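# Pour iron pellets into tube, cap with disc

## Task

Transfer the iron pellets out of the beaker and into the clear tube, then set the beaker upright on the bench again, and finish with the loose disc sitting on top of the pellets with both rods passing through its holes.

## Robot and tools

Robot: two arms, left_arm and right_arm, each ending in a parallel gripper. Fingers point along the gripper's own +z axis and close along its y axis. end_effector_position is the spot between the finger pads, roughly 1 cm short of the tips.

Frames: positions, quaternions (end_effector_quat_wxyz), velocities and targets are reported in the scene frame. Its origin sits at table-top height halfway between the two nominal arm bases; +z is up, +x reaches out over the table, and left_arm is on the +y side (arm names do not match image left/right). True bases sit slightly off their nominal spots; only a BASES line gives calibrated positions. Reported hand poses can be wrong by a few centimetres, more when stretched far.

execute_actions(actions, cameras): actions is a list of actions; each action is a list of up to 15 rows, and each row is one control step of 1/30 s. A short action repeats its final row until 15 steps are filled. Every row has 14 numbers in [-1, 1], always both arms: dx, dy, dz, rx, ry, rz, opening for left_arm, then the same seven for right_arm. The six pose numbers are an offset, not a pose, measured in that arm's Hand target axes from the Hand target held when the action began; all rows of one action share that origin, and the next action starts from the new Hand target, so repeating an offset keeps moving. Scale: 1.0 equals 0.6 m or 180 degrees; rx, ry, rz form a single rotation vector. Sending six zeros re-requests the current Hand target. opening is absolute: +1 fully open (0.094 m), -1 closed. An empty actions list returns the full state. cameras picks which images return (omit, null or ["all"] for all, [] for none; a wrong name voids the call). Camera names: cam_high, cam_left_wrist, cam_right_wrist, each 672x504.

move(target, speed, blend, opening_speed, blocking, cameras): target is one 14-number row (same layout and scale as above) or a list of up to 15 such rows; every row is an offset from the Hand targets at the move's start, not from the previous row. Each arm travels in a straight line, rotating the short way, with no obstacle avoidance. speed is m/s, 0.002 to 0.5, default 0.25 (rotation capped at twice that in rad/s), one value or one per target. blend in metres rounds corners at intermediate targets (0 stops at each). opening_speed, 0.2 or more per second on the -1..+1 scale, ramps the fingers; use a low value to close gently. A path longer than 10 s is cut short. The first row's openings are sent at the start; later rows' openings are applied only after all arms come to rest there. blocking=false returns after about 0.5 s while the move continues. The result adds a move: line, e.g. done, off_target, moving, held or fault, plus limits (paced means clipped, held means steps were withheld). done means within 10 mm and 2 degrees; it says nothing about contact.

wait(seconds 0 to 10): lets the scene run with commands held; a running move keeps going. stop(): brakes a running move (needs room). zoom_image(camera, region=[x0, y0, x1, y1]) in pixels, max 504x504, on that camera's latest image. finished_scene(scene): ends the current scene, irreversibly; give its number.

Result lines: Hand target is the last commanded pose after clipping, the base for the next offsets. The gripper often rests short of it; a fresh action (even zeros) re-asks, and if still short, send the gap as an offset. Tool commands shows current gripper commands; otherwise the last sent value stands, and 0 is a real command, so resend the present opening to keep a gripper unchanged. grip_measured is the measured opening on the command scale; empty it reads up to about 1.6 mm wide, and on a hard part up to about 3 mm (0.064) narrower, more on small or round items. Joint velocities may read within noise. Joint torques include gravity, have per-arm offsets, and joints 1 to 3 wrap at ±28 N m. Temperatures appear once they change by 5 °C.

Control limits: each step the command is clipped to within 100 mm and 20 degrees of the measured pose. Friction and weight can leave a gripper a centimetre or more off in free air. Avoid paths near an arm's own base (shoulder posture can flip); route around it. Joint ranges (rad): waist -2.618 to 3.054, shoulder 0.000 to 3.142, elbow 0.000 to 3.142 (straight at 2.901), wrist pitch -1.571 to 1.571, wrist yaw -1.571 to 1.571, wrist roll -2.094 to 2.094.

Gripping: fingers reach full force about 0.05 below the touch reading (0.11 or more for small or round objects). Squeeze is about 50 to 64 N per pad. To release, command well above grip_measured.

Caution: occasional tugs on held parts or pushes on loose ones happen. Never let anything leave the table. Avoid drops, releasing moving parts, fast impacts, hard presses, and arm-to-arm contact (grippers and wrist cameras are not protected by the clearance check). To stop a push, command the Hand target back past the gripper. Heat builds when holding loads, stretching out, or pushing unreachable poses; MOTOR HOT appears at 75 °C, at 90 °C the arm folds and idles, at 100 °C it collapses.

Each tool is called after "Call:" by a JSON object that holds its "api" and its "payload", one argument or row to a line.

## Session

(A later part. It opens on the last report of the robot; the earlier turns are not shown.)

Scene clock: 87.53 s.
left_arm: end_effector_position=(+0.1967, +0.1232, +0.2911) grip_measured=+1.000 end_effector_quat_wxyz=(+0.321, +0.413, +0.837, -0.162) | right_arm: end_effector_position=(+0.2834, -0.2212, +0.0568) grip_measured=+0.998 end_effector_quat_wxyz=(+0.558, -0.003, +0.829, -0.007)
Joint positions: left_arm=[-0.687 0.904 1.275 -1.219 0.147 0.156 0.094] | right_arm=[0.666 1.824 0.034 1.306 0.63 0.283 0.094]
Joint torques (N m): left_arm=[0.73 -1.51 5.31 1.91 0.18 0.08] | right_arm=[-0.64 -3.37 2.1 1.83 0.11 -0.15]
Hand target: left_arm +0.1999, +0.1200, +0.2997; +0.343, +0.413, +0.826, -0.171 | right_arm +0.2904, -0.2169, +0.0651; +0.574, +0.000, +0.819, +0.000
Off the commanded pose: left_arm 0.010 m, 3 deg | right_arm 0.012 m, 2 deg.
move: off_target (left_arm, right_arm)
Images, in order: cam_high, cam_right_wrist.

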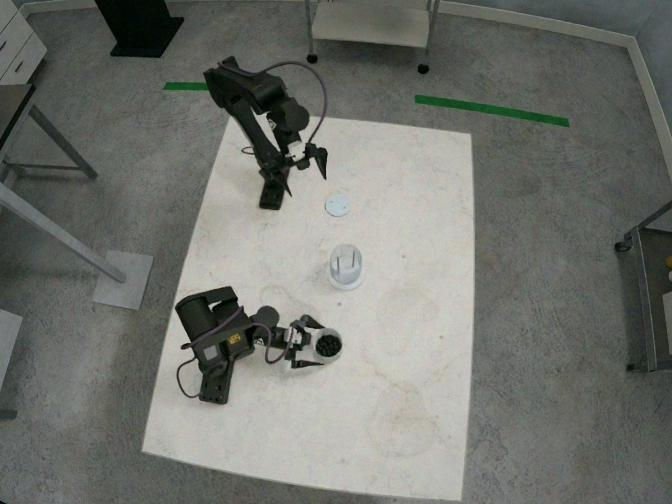

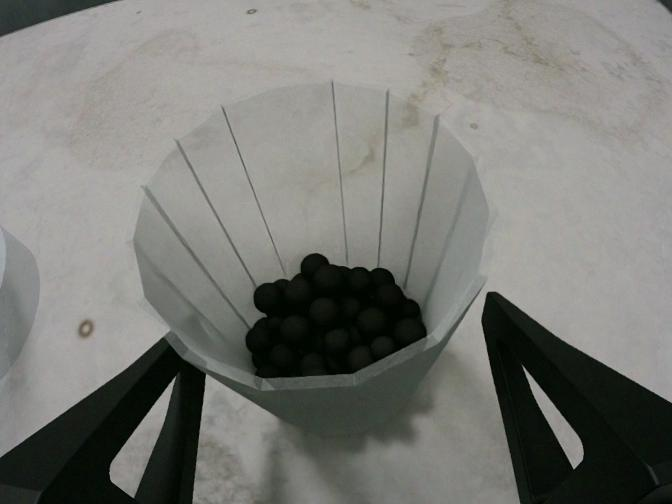

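Call:
{"api": "move", "payload": {
  "target": [0, 0, 0, 0, 0, 0, 1, -0.0048, 0.0083, 0.0035, 0, 0, 0, 1],
  "speed": 0.05,
  "cameras": ["cam_right_wrist", "cam_high"]
}}

Scene clock: 89.20 s.
left_arm: end_effector_position=(+0.1967, +0.1232, +0.2911) grip_measured=+1.000 end_effector_quat_wxyz=(+0.321, +0.413, +0.837, -0.162) | right_arm: end_effector_position=(+0.2888, -0.2168, +0.0608) grip_measured=+0.998 end_effector_quat_wxyz=(+0.565, +0.001, +0.825, -0.002)
Joint positions: left_arm=[-0.687 0.904 1.275 -1.219 0.147 0.156 0.094] | right_arm=[0.666 1.824 0.054 1.306 0.63 0.283 0.094]
Joint torques (N m): left_arm=[1.07 -1.59 5.35 1.95 0.18 0.11] | right_arm=[0.34 -5.16 2.36 1.47 0.22 -0.04]
Hand target: left_arm +0.1999, +0.1200, +0.2997; +0.343, +0.413, +0.826, -0.171 | right_arm +0.2934, -0.2119, +0.0671; +0.574, +0.000, +0.819, +0.000
Off the commanded pose: left_arm 0.010 m, 3 deg | right_arm 0.009 m, 1 deg.
move: off_target (left_arm)
Images, in order: cam_high, cam_right_wrist.

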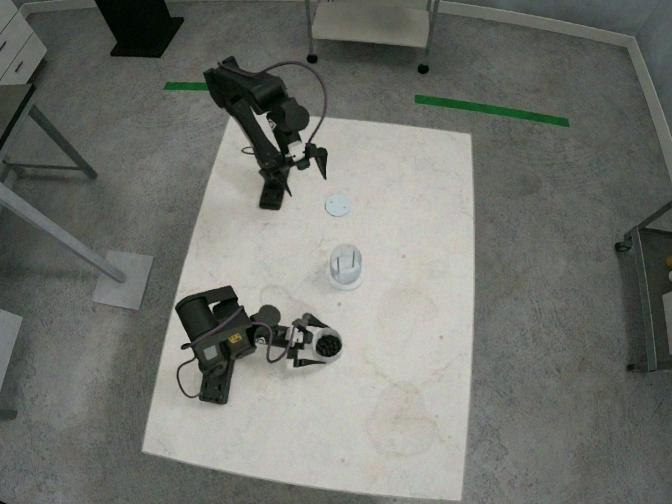

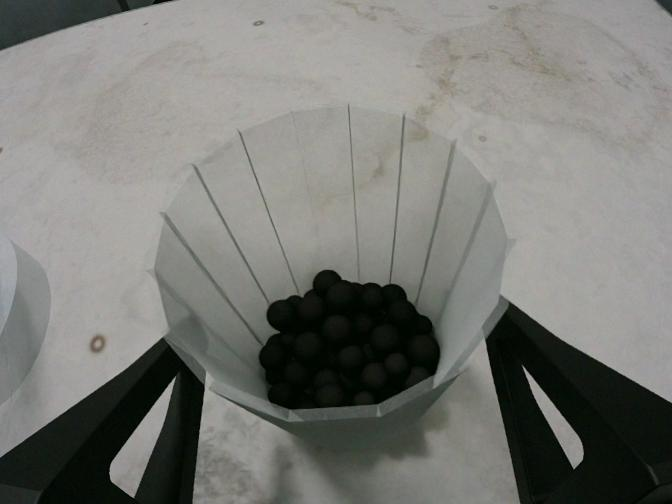

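Call:
{"api": "move", "payload": {
  "target": [0, 0, 0, 0, 0, 0, 1, 0, 0, 0, 0, 0, 0, 0.55],
  "opening_speed": 0.2,
  "cameras": ["cam_right_wrist", "cam_high"]
}}

Scene clock: 92.77 s.
left_arm: end_effector_position=(+0.1967, +0.1232, +0.2911) grip_measured=+1.000 end_effector_quat_wxyz=(+0.321, +0.413, +0.837, -0.162) | right_arm: end_effector_position=(+0.2888, -0.2168, +0.0608) grip_measured=+0.634 end_effector_quat_wxyz=(+0.565, +0.001, +0.825, -0.002)
Joint positions: left_arm=[-0.687 0.904 1.275 -1.219 0.147 0.156 0.094] | right_arm=[0.666 1.824 0.054 1.306 0.63 0.283 0.077]
Joint torques (N m): left_arm=[0.77 -1.73 5.33 1.94 0.16 0.11] | right_arm=[0.34 -5.09 2.39 1.48 0.17 -0.07]
Hand target: left_arm +0.1999, +0.1200, +0.2997; +0.343, +0.413, +0.826, -0.171 | right_arm +0.2934, -0.2119, +0.0671; +0.574, +0.000, +0.819, +0.000
Off the commanded pose: left_arm 0.010 m, 3 deg | right_arm 0.009 m, 1 deg.
move: off_target (left_arm)
Images, in order: cam_high, cam_right_wrist.

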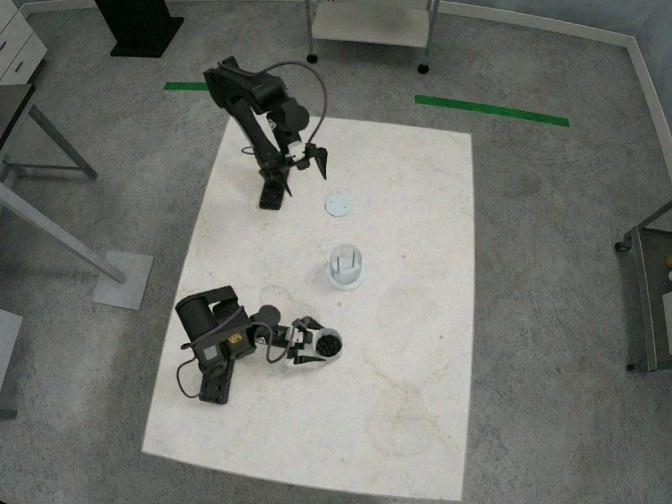

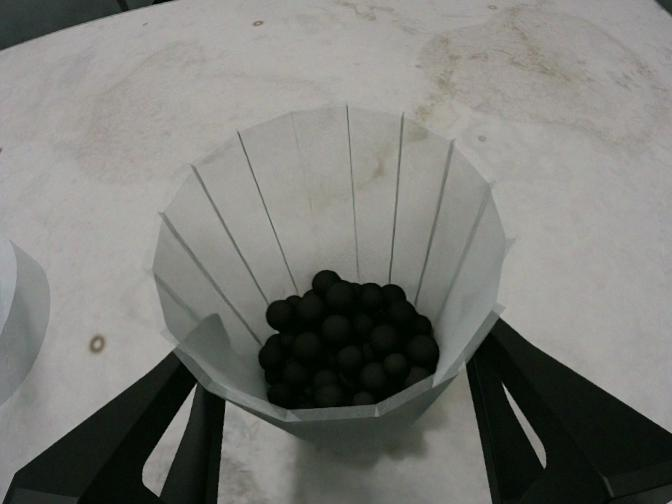

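Call:
{"api": "move", "payload": {
  "target": [0, 0, 0, 0, 0, 0, 1, 0, 0, 0, 0, 0, 0, 0.40],
  "opening_speed": 0.3,
  "cameras": ["cam_right_wrist"]
}}

Scene clock: 94.23 s.
left_arm: end_effector_position=(+0.1967, +0.1232, +0.2911) grip_measured=+1.000 end_effector_quat_wxyz=(+0.321, +0.413, +0.837, -0.162) | right_arm: end_effector_position=(+0.2888, -0.2168, +0.0608) grip_measured=+0.634 end_effector_quat_wxyz=(+0.565, +0.001, +0.825, -0.002)
Joint positions: left_arm=[-0.687 0.904 1.275 -1.219 0.147 0.156 0.094] | right_arm=[0.666 1.824 0.054 1.306 0.63 0.283 0.077]
Joint torques (N m): left_arm=[0.55 -1.42 5.46 1.96 0.18 0.07] | right_arm=[0.29 -5.04 2.41 1.43 0.2 -0.06]
Hand target: left_arm +0.1999, +0.1200, +0.2997; +0.343, +0.413, +0.826, -0.171 | right_arm +0.2934, -0.2119, +0.0671; +0.574, +0.000, +0.819, +0.000
Off the commanded pose: left_arm 0.010 m, 3 deg | right_arm 0.009 m, 1 deg.
move: off_target (left_arm)
Images, in order: cam_right_wrist.

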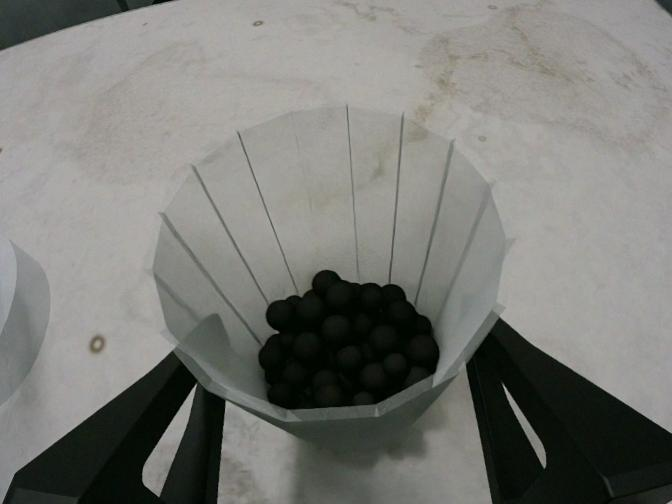

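Call:
{"api": "move", "payload": {
  "target": [
    [0, 0, 0, 0, 0, 0, 1, -0.094, 0, -0.0342, 0, 0, 0, 0.4],
    [0, 0, 0, 0, 0, 0, 1, -0.2397, 0.1365, -0.0135, -0.1619, 0, -0.0589, 0.4]
  ],
  "speed": [0.05, 0.1],
  "blend": 0.02
}}

Scene clock: 106.67 s.
left_arm: end_effector_position=(+0.1967, +0.1232, +0.2911) grip_measured=+1.000 end_effector_quat_wxyz=(+0.321, +0.413, +0.837, -0.162) | right_arm: end_effector_position=(+0.3205, -0.1352, +0.1728) grip_measured=+0.634 end_effector_quat_wxyz=(+0.517, -0.218, +0.815, +0.148)
Joint positions: left_arm=[-0.687 0.904 1.275 -1.219 0.147 0.156 0.094] | right_arm=[0.477 1.192 0.453 0.303 -0.045 -0.005 0.077]
Joint torques (N m): left_arm=[0.88 -1.39 5.31 1.9 0.18 0.07] | right_arm=[-0.65 -3.73 9.05 1.84 -0.13 -0.11]
Hand target: left_arm +0.1999, +0.1200, +0.2997; +0.343, +0.413, +0.826, -0.171 | right_arm +0.3349, -0.1300, +0.2050; +0.553, -0.219, +0.789, +0.153
Off the commanded pose: left_arm 0.010 m, 3 deg | right_arm 0.036 m, 5 deg.
move: off_target (left_arm, right_arm)

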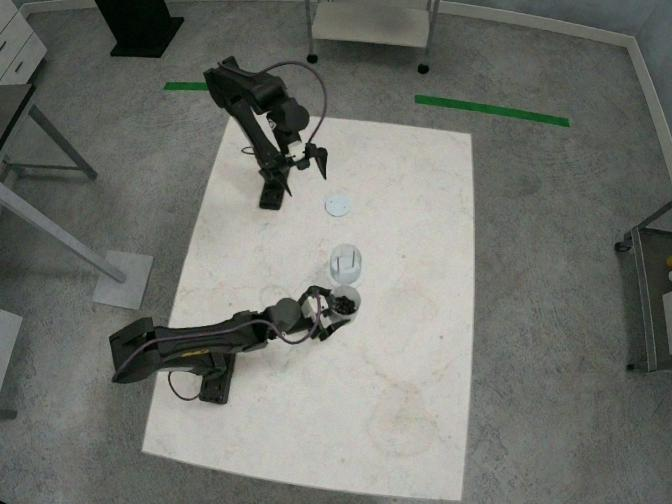

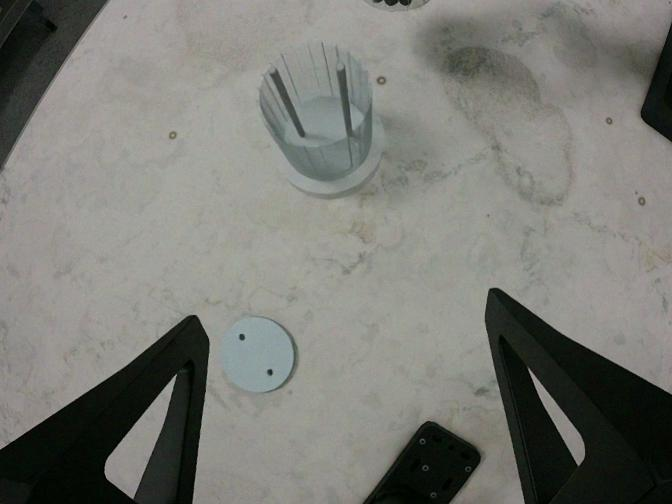

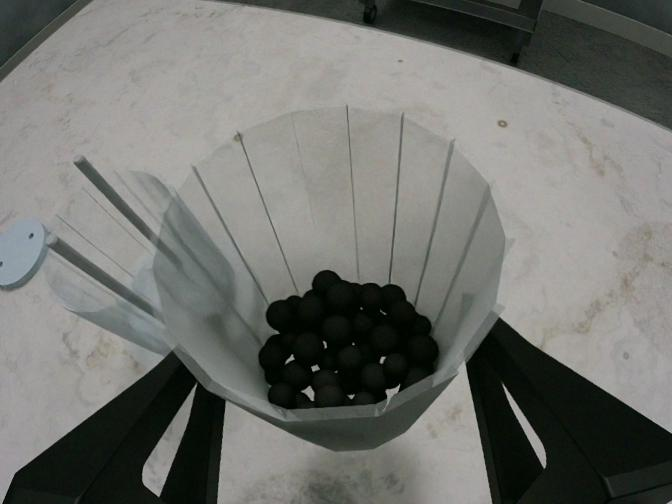

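Call:
{"api": "zoom_image", "payload": {
  "camera": "cam_right_wrist",
  "region": [0, 130, 240, 400]
}}

Call:
{"api": "zoom_image", "payload": {
  "camera": "cam_high",
  "region": [280, 220, 400, 350]
}}

Scaled by 1.867 from the camera's 672x504 image, which has a finer 960x720 frame.

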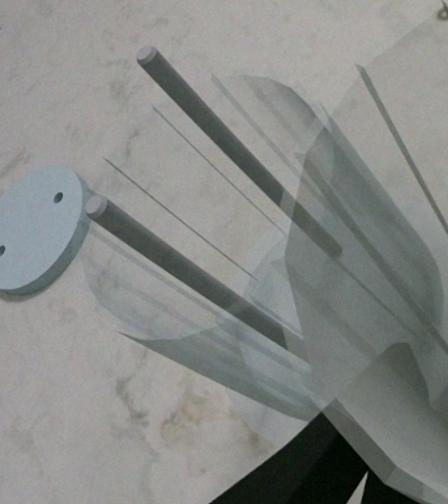

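Scaled by 3.877.

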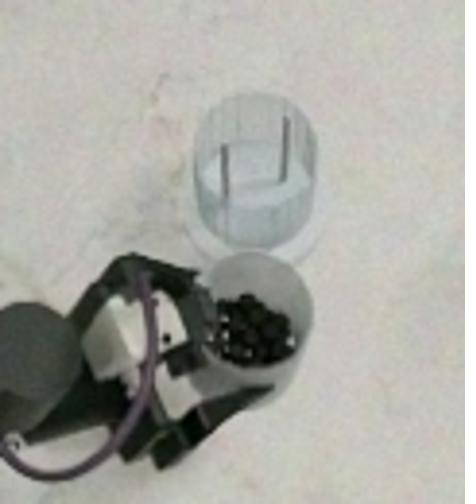

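Call:
{"api": "move", "payload": {
  "target": [0, 0, 0, 0, 0, 0, 1, -0.0775, 0.0213, 0.1292, 0, -0.022, 0, 0.4],
  "speed": 0.08
}}

Scene clock: 111.27 s.
left_arm: end_effector_position=(+0.1967, +0.1232, +0.2911) grip_measured=+1.000 end_effector_quat_wxyz=(+0.321, +0.413, +0.837, -0.162) | right_arm: end_effector_position=(+0.3825, -0.0891, +0.1732) grip_measured=+0.634 end_effector_quat_wxyz=(+0.513, -0.227, +0.816, +0.142)
Joint positions: left_arm=[-0.687 0.904 1.275 -1.219 0.147 0.156 0.094] | right_arm=[0.517 1.531 0.721 0.361 -0.01 -0.007 0.077]
Joint torques (N m): left_arm=[0.72 -1.5 5.34 1.8 0.2 0.08] | right_arm=[0.64 -6.45 8.9 2.62 0.07 0.15]
Hand target: left_arm +0.1999, +0.1200, +0.2997; +0.343, +0.413, +0.826, -0.171 | right_arm +0.4044, -0.0733, +0.2222; +0.580, -0.214, +0.770, +0.160
Off the commanded pose: left_arm 0.010 m, 3 deg | right_arm 0.056 m, 10 deg.
move: off_target (left_arm, right_arm)

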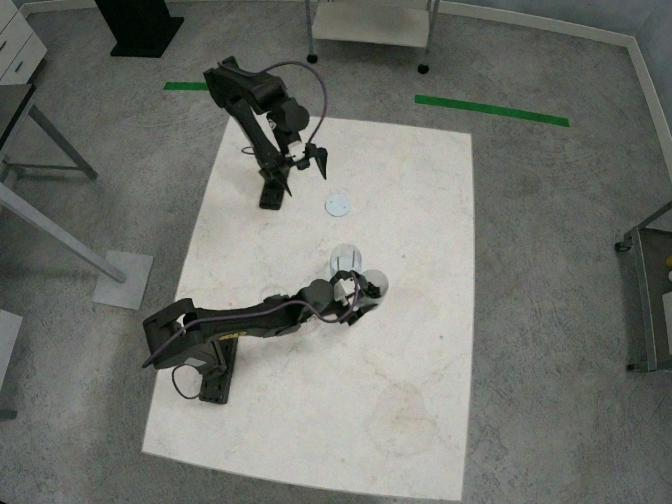

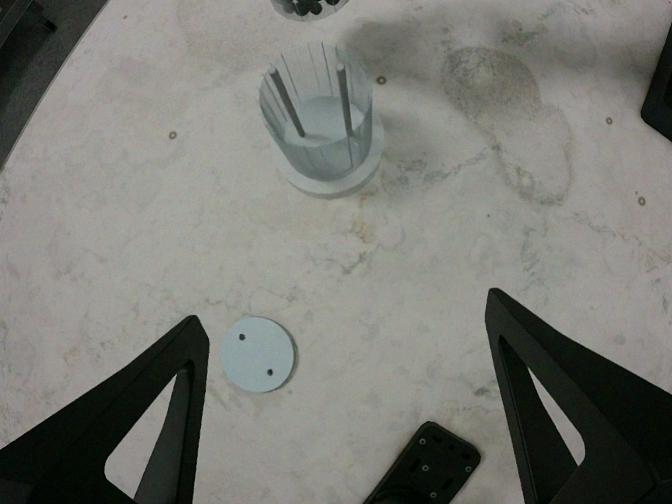

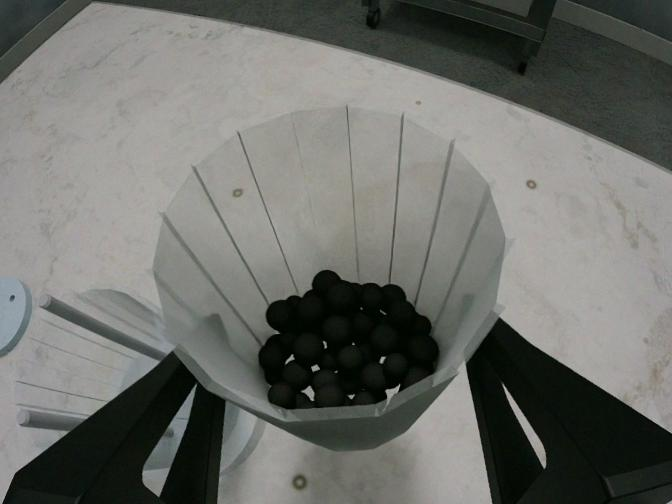

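Call:
{"api": "move", "payload": {
  "target": [0, 0, 0, 0, 0, 0, 1, -0.0215, 0.0045, 0.0027, 0.0462, 0, -0.1603, 0.4],
  "speed": 0.1
}}

Scene clock: 116.43 s.
left_arm: end_effector_position=(+0.1967, +0.1232, +0.2911) grip_measured=+1.000 end_effector_quat_wxyz=(+0.321, +0.413, +0.837, -0.162) | right_arm: end_effector_position=(+0.3870, -0.0842, +0.1834) grip_measured=+0.634 end_effector_quat_wxyz=(+0.546, -0.383, +0.744, -0.045)
Joint positions: left_arm=[-0.687 0.904 1.275 -1.219 0.147 0.156 0.094] | right_arm=[0.606 1.546 0.748 0.378 0.206 -0.465 0.077]
Joint torques (N m): left_arm=[0.85 -1.39 5.27 1.98 0.19 0.06] | right_arm=[0.59 -6.67 9.2 2.65 0.19 -0.13]
Hand target: left_arm +0.1999, +0.1200, +0.2997; +0.343, +0.413, +0.826, -0.171 | right_arm +0.4074, -0.0684, +0.2342; +0.615, -0.356, +0.702, -0.045
Off the commanded pose: left_arm 0.010 m, 3 deg | right_arm 0.057 m, 10 deg.
move: off_target (left_arm, right_arm)

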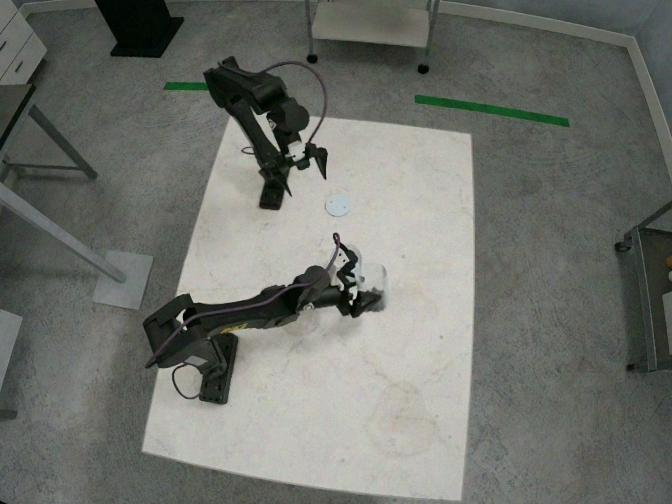

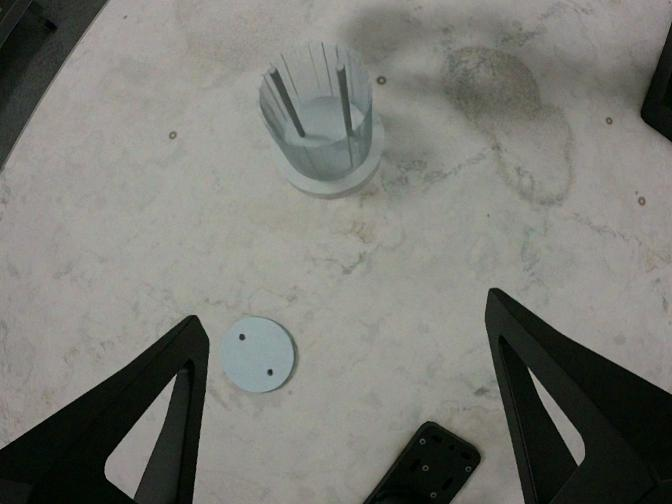

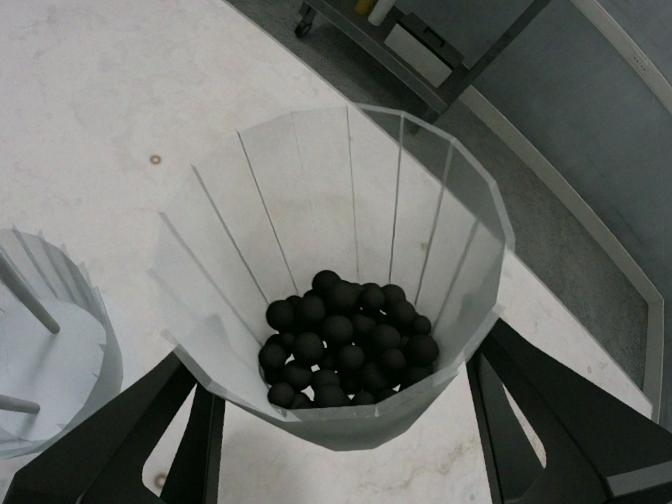

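Call:
{"api": "zoom_image", "payload": {
  "camera": "cam_right_wrist",
  "region": [0, 200, 200, 480]
}}

Call:
{"api": "zoom_image", "payload": {
  "camera": "cam_high",
  "region": [290, 210, 420, 340]
}}

Scaled by 1.800 from the camera's 672x504 image, which has a finer 960x720 frame.

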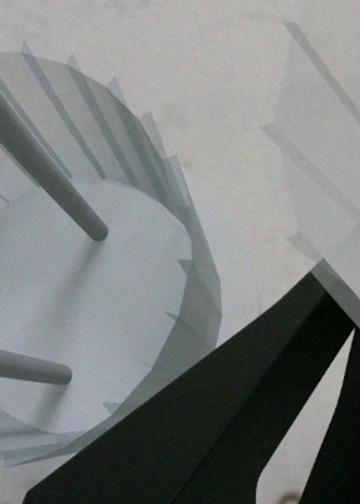

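Scaled by 3.877.

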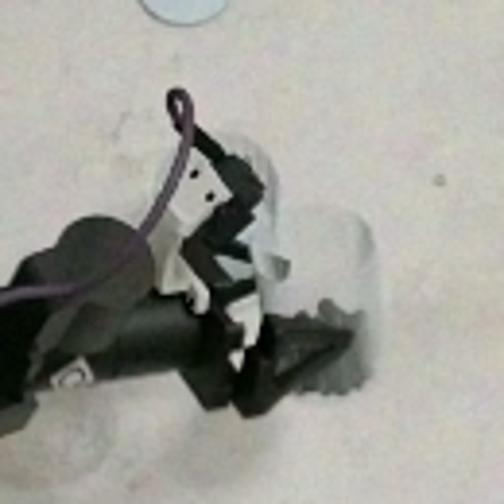

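Call:
{"api": "move", "payload": {
  "target": [0, 0, 0, 0, 0, 0, 1, 0.0103, 0.0453, -0.0027, 0.0462, 0, -0.1601, 0.4],
  "speed": 0.1
}}

Scene clock: 125.17 s.
left_arm: end_effector_position=(+0.1967, +0.1232, +0.2911) grip_measured=+1.000 end_effector_quat_wxyz=(+0.321, +0.413, +0.837, -0.162) | right_arm: end_effector_position=(+0.3889, -0.0568, +0.1887) grip_measured=+0.634 end_effector_quat_wxyz=(+0.566, -0.507, +0.605, -0.238)
Joint positions: left_arm=[-0.687 0.904 1.275 -1.219 0.147 0.156 0.094] | right_arm=[0.733 1.675 0.728 0.672 0.432 -0.978 0.077]
Joint torques (N m): left_arm=[0.54 -1.39 5.41 1.94 0.22 0.04] | right_arm=[0.55 -7.17 4.72 2.66 0.23 -0.15]
Hand target: left_arm +0.1999, +0.1200, +0.2997; +0.343, +0.413, +0.826, -0.171 | right_arm +0.3939, -0.0522, +0.2158; +0.609, -0.474, +0.586, -0.246
Off the commanded pose: left_arm 0.010 m, 3 deg | right_arm 0.028 m, 7 deg.
move: off_target (left_arm, right_arm)

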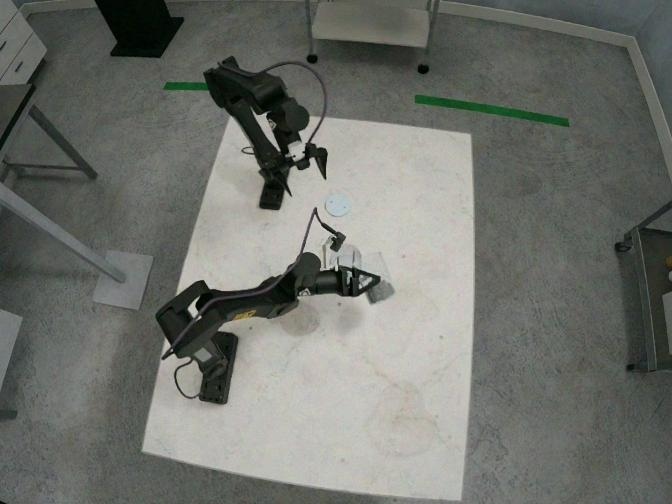

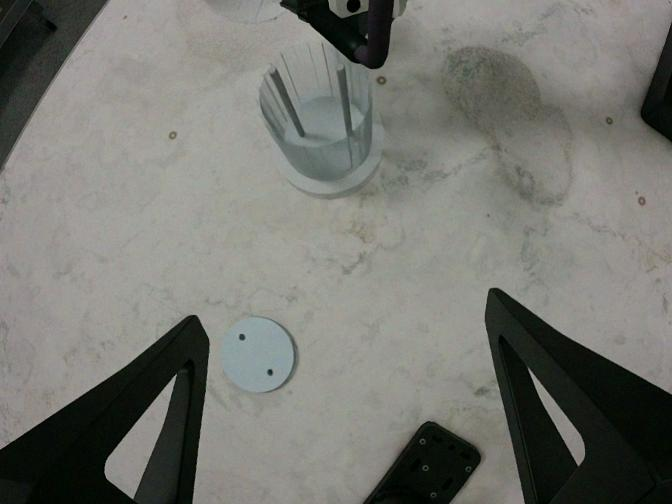

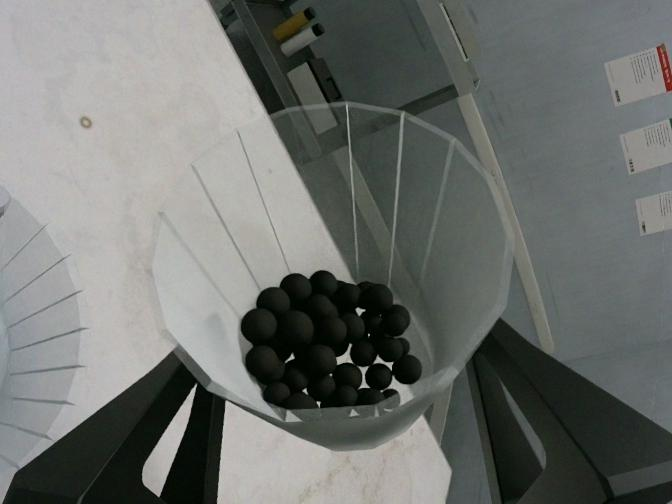

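Call:
{"api": "zoom_image", "payload": {
  "camera": "cam_left_wrist",
  "region": [180, 0, 460, 210]
}}

Call:
{"api": "zoom_image", "payload": {
  "camera": "cam_right_wrist",
  "region": [0, 80, 420, 490]
}}

Call:
{"api": "zoom_image", "payload": {
  "camera": "cam_high",
  "region": [290, 200, 420, 330]
}}

Scaled by 1.800 from the camera's 672x504 image, which has a finer 960x720 frame.

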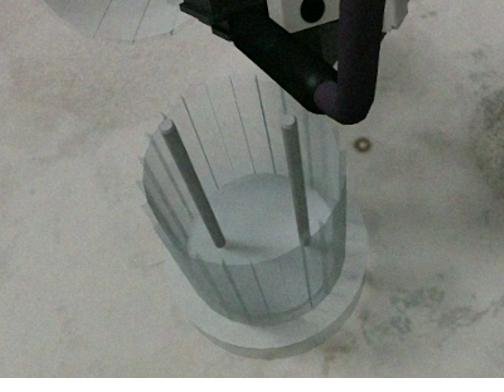

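Scaled by 1.200 from the camera's 672x504 image, which has a finer 960x720 frame.

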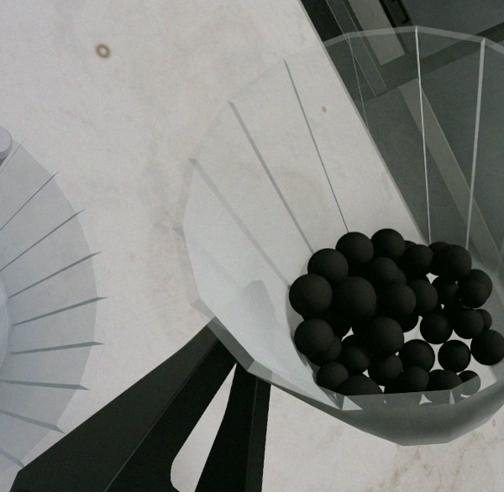

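Scaled by 3.877.

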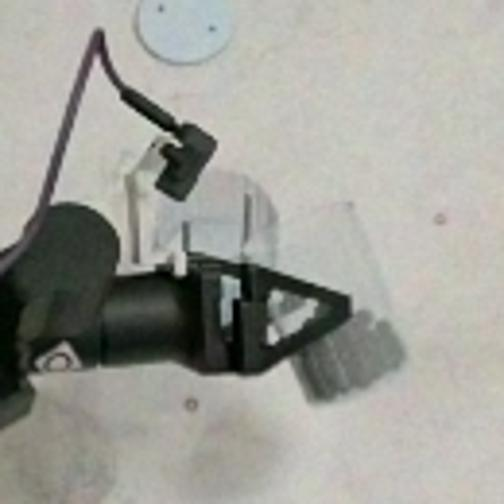

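Call:
{"api": "move", "payload": {
  "target": [0, 0, 0, 0, -0.111, 0, 1, 0, 0, 0, 0, 0, 0, 0.4],
  "speed": 0.15
}}

Scene clock: 139.60 s.
left_arm: end_effector_position=(+0.1974, +0.1222, +0.2906) grip_measured=+1.000 end_effector_quat_wxyz=(+0.463, +0.381, +0.766, -0.232) | right_arm: end_effector_position=(+0.3890, -0.0567, +0.1890) grip_measured=+0.634 end_effector_quat_wxyz=(+0.566, -0.507, +0.605, -0.238)
Joint positions: left_arm=[-0.574 0.589 0.922 -0.838 0.296 0.156 0.094] | right_arm=[0.733 1.675 0.728 0.674 0.432 -0.979 0.077]
Joint torques (N m): left_arm=[0.81 0.21 5.86 2.24 0.24 -0.08] | right_arm=[0.61 -7.09 4.64 2.63 0.26 -0.05]
Heat: left arm: 31 °C; right arm: 35 °C.
Hand target: left_arm +0.1999, +0.1200, +0.2997; +0.481, +0.377, +0.754, -0.240 | right_arm +0.3939, -0.0522, +0.2158; +0.609, -0.474, +0.586, -0.246
Off the commanded pose: left_arm 0.010 m, 3 deg | right_arm 0.028 m, 7 deg.
move: off_target (left_arm, right_arm)

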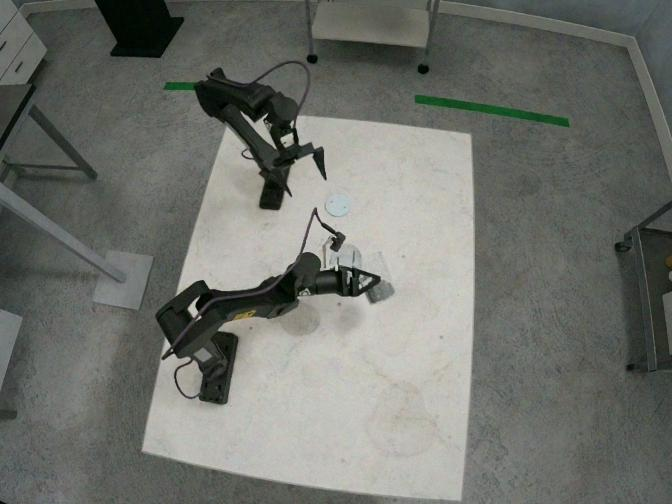

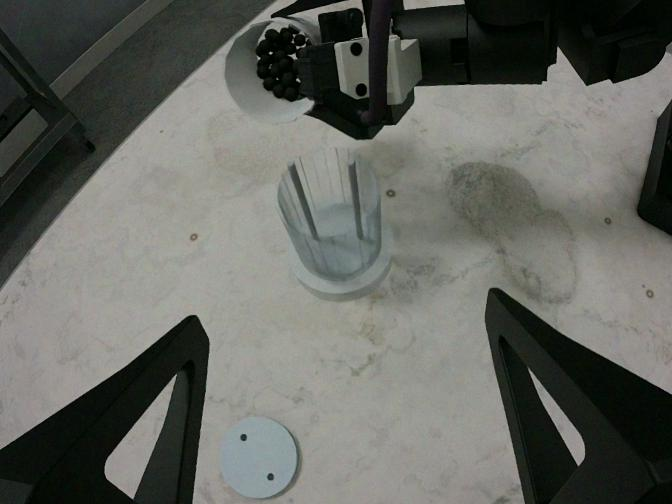

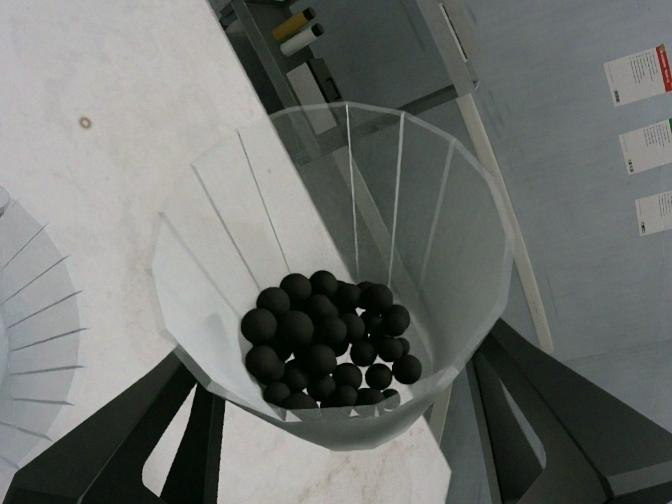

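Call:
{"api": "zoom_image", "payload": {
  "camera": "cam_left_wrist",
  "region": [200, 0, 480, 310]
}}

Scaled by 1.626 from the camera's 672x504 image, which has a finer 960x720 frame.

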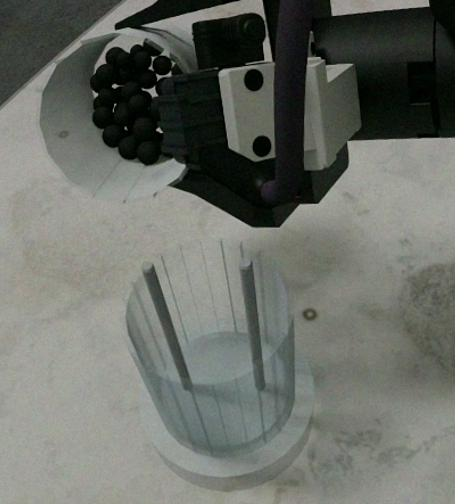

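Call:
{"api": "move", "payload": {
  "target": [0, 0, 0, 0, 0, 0, 1, -0.0047, 0.0208, -0.0795, 0, 0, 0, 0.4],
  "speed": 0.08
}}

Scene clock: 147.63 s.
left_arm: end_effector_position=(+0.1974, +0.1220, +0.2910) grip_measured=+1.000 end_effector_quat_wxyz=(+0.464, +0.381, +0.765, -0.233) | right_arm: end_effector_position=(+0.3405, -0.0591, +0.1662) grip_measured=+0.634 end_effector_quat_wxyz=(+0.547, -0.532, +0.598, -0.247)
Joint positions: left_arm=[-0.574 0.589 0.922 -0.837 0.298 0.158 0.094] | right_arm=[0.844 1.6 0.576 0.694 0.53 -0.981 0.077]
Joint torques (N m): left_arm=[0.76 0.13 5.59 2.29 0.21 -0.09] | right_arm=[0.54 -10.61 4.49 2.56 0.33 0.11]
Hand target: left_arm +0.1999, +0.1200, +0.2997; +0.481, +0.377, +0.754, -0.240 | right_arm +0.3450, -0.0582, +0.2129; +0.609, -0.474, +0.586, -0.246
Off the commanded pose: left_arm 0.009 m, 3 deg | right_arm 0.047 m, 10 deg.
move: off_target (left_arm, right_arm)

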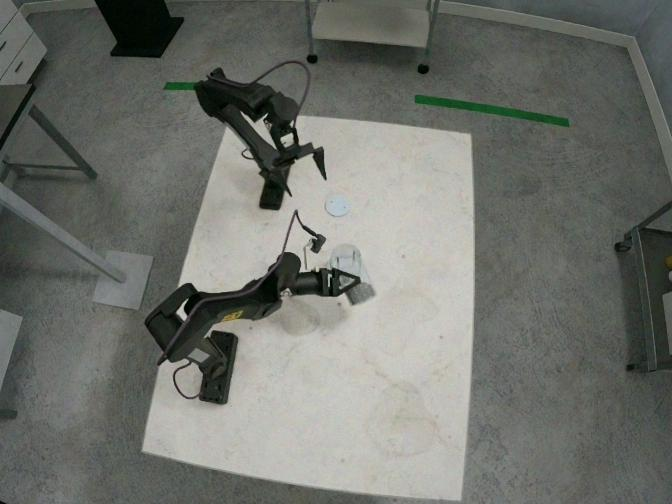

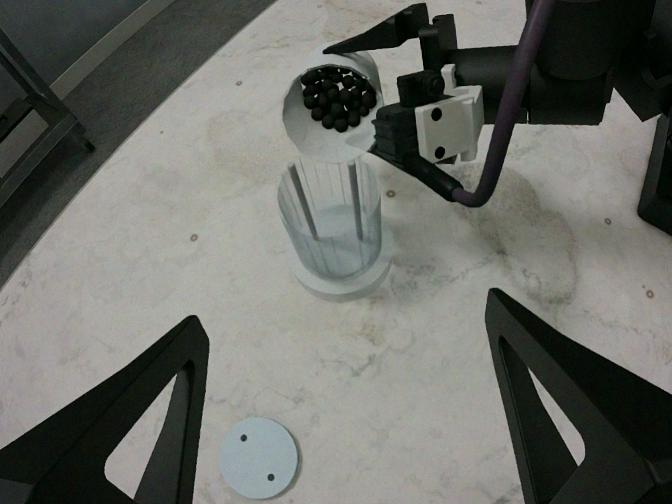

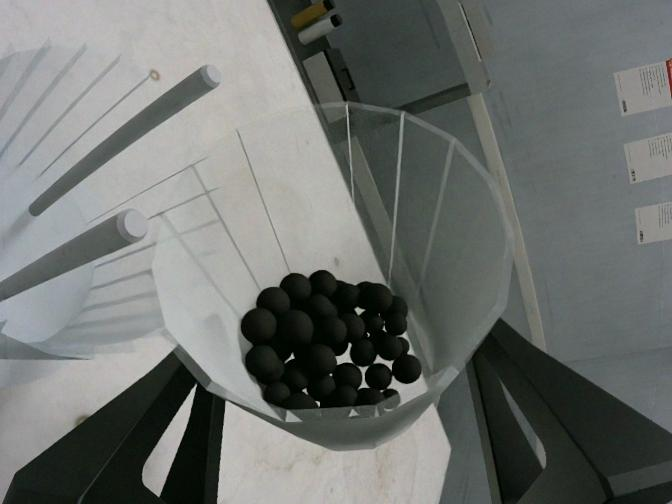

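Call:
{"api": "zoom_image", "payload": {
  "camera": "cam_left_wrist",
  "region": [240, 20, 440, 310]
}}

Call:
{"api": "zoom_image", "payload": {
  "camera": "cam_right_wrist",
  "region": [0, 20, 300, 420]
}}

Call:
{"api": "zoom_image", "payload": {
  "camera": "cam_high",
  "region": [280, 200, 420, 330]
}}

Scaled by 1.738 from the camera's 672x504 image, which has a finer 960x720 frame.

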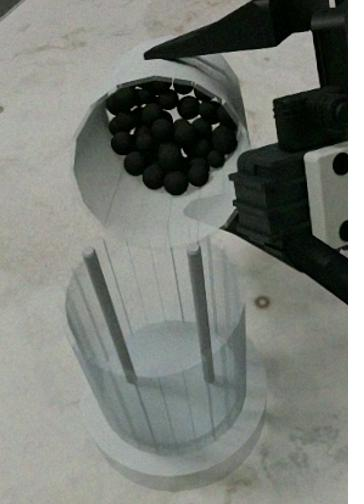

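Scaled by 1.260 from the camera's 672x504 image, which has a finer 960x720 frame.

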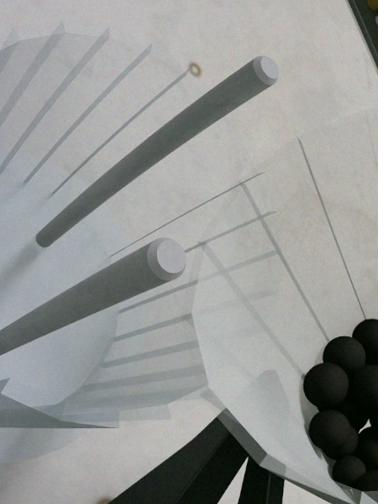

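Scaled by 3.600.

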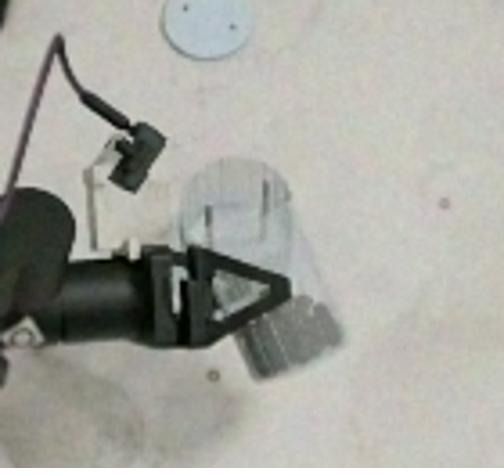

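Call:
{"api": "move", "payload": {
  "target": [0, 0, 0, 0, 0, 0, 1, -0.0013, -0.027, -0.0003, 0.0199, 0, -0.0694, 0.4],
  "speed": 0.06
}}

Scene clock: 155.40 s.
left_arm: end_effector_position=(+0.1974, +0.1220, +0.2910) grip_measured=+1.000 end_effector_quat_wxyz=(+0.464, +0.381, +0.765, -0.233) | right_arm: end_effector_position=(+0.3439, -0.0609, +0.1792) grip_measured=+0.634 end_effector_quat_wxyz=(+0.535, -0.573, +0.533, -0.318)
Joint positions: left_arm=[-0.574 0.589 0.922 -0.837 0.298 0.158 0.094] | right_arm=[0.844 1.6 0.57 0.763 0.554 -1.214 0.077]
Joint torques (N m): left_arm=[0.59 0.09 5.82 2.26 0.22 -0.11] | right_arm=[-0.23 -10.69 4.44 2.56 0.28 -0.08]
Hand target: left_arm +0.1999, +0.1200, +0.2997; +0.481, +0.377, +0.754, -0.240 | right_arm +0.3488, -0.0646, +0.2273; +0.593, -0.516, +0.523, -0.329
Off the commanded pose: left_arm 0.009 m, 3 deg | right_arm 0.049 m, 9 deg.
move: off_target (left_arm, right_arm)

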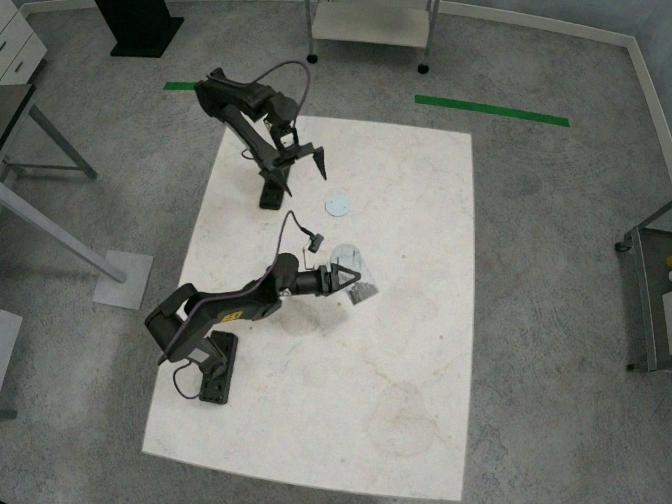

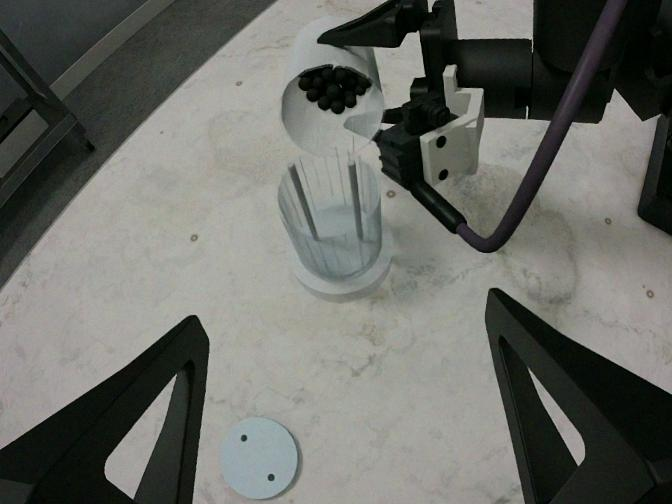

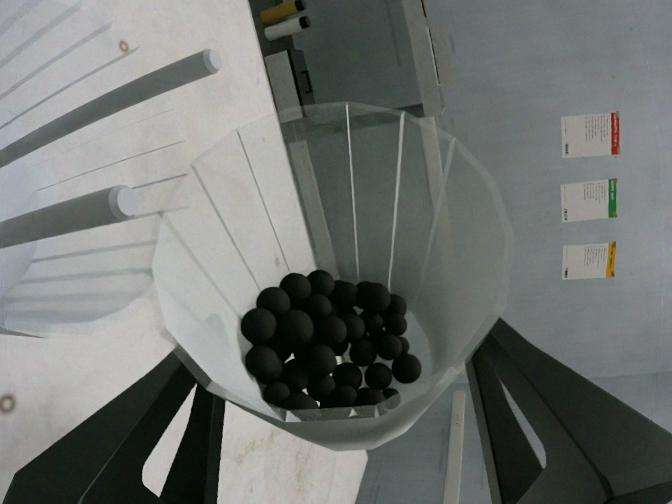

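Call:
{"api": "move", "payload": {
  "target": [0, 0, 0, 0, 0, 0, 1, -0.0087, -0.0152, -0.0023, 0.0184, 0, -0.064, 0.4],
  "speed": 0.05
}}

Scene clock: 159.63 s.
left_arm: end_effector_position=(+0.1974, +0.1220, +0.2910) grip_measured=+1.000 end_effector_quat_wxyz=(+0.464, +0.381, +0.765, -0.233) | right_arm: end_effector_position=(+0.3477, -0.0632, +0.1986) grip_measured=+0.634 end_effector_quat_wxyz=(-0.522, +0.598, -0.467, +0.391)
Joint positions: left_arm=[-0.574 0.589 0.922 -0.837 0.298 0.158 0.094] | right_arm=[0.844 1.597 0.567 0.85 0.583 -1.45 0.077]
Joint torques (N m): left_arm=[0.58 -0.01 5.71 2.28 0.28 -0.09] | right_arm=[0.8 -8.96 4.33 2.58 0.24 -0.08]
Hand target: left_arm +0.1999, +0.1200, +0.2997; +0.481, +0.377, +0.754, -0.240 | right_arm +0.3476, -0.0624, +0.2376; -0.572, +0.549, -0.459, +0.402
Off the commanded pose: left_arm 0.009 m, 3 deg | right_arm 0.039 m, 8 deg.
move: off_target (left_arm, right_arm)

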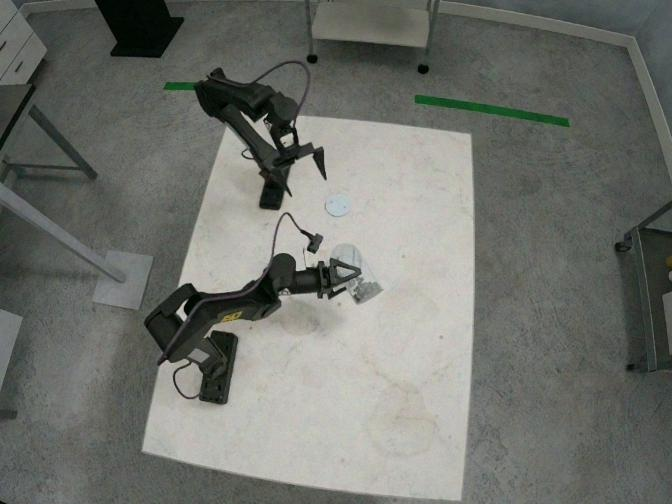

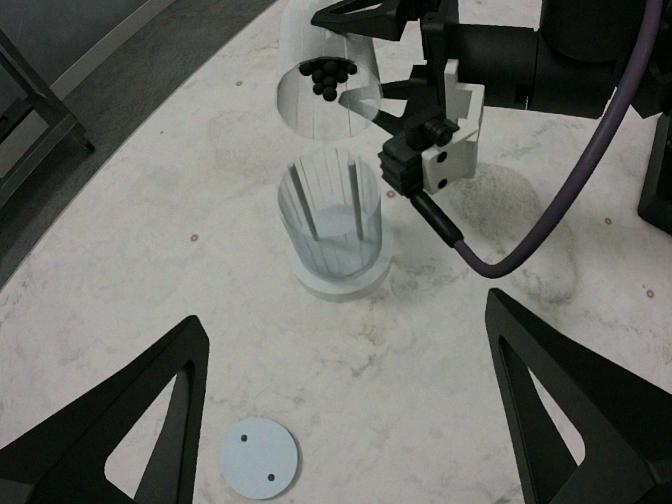

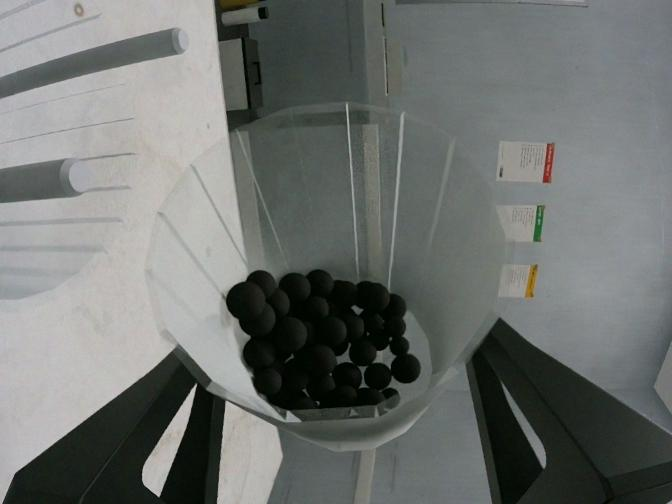

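Call:
{"api": "zoom_image", "payload": {
  "camera": "cam_left_wrist",
  "region": [240, 0, 440, 310]
}}

Scaled by 1.626 from the camera's 672x504 image, which has a finer 960x720 frame.

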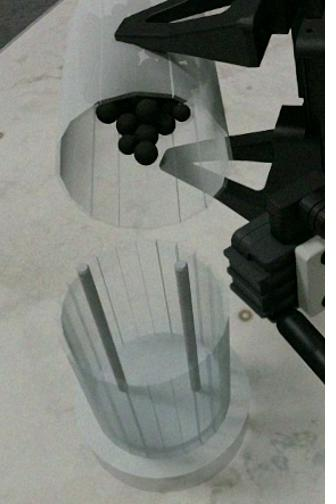

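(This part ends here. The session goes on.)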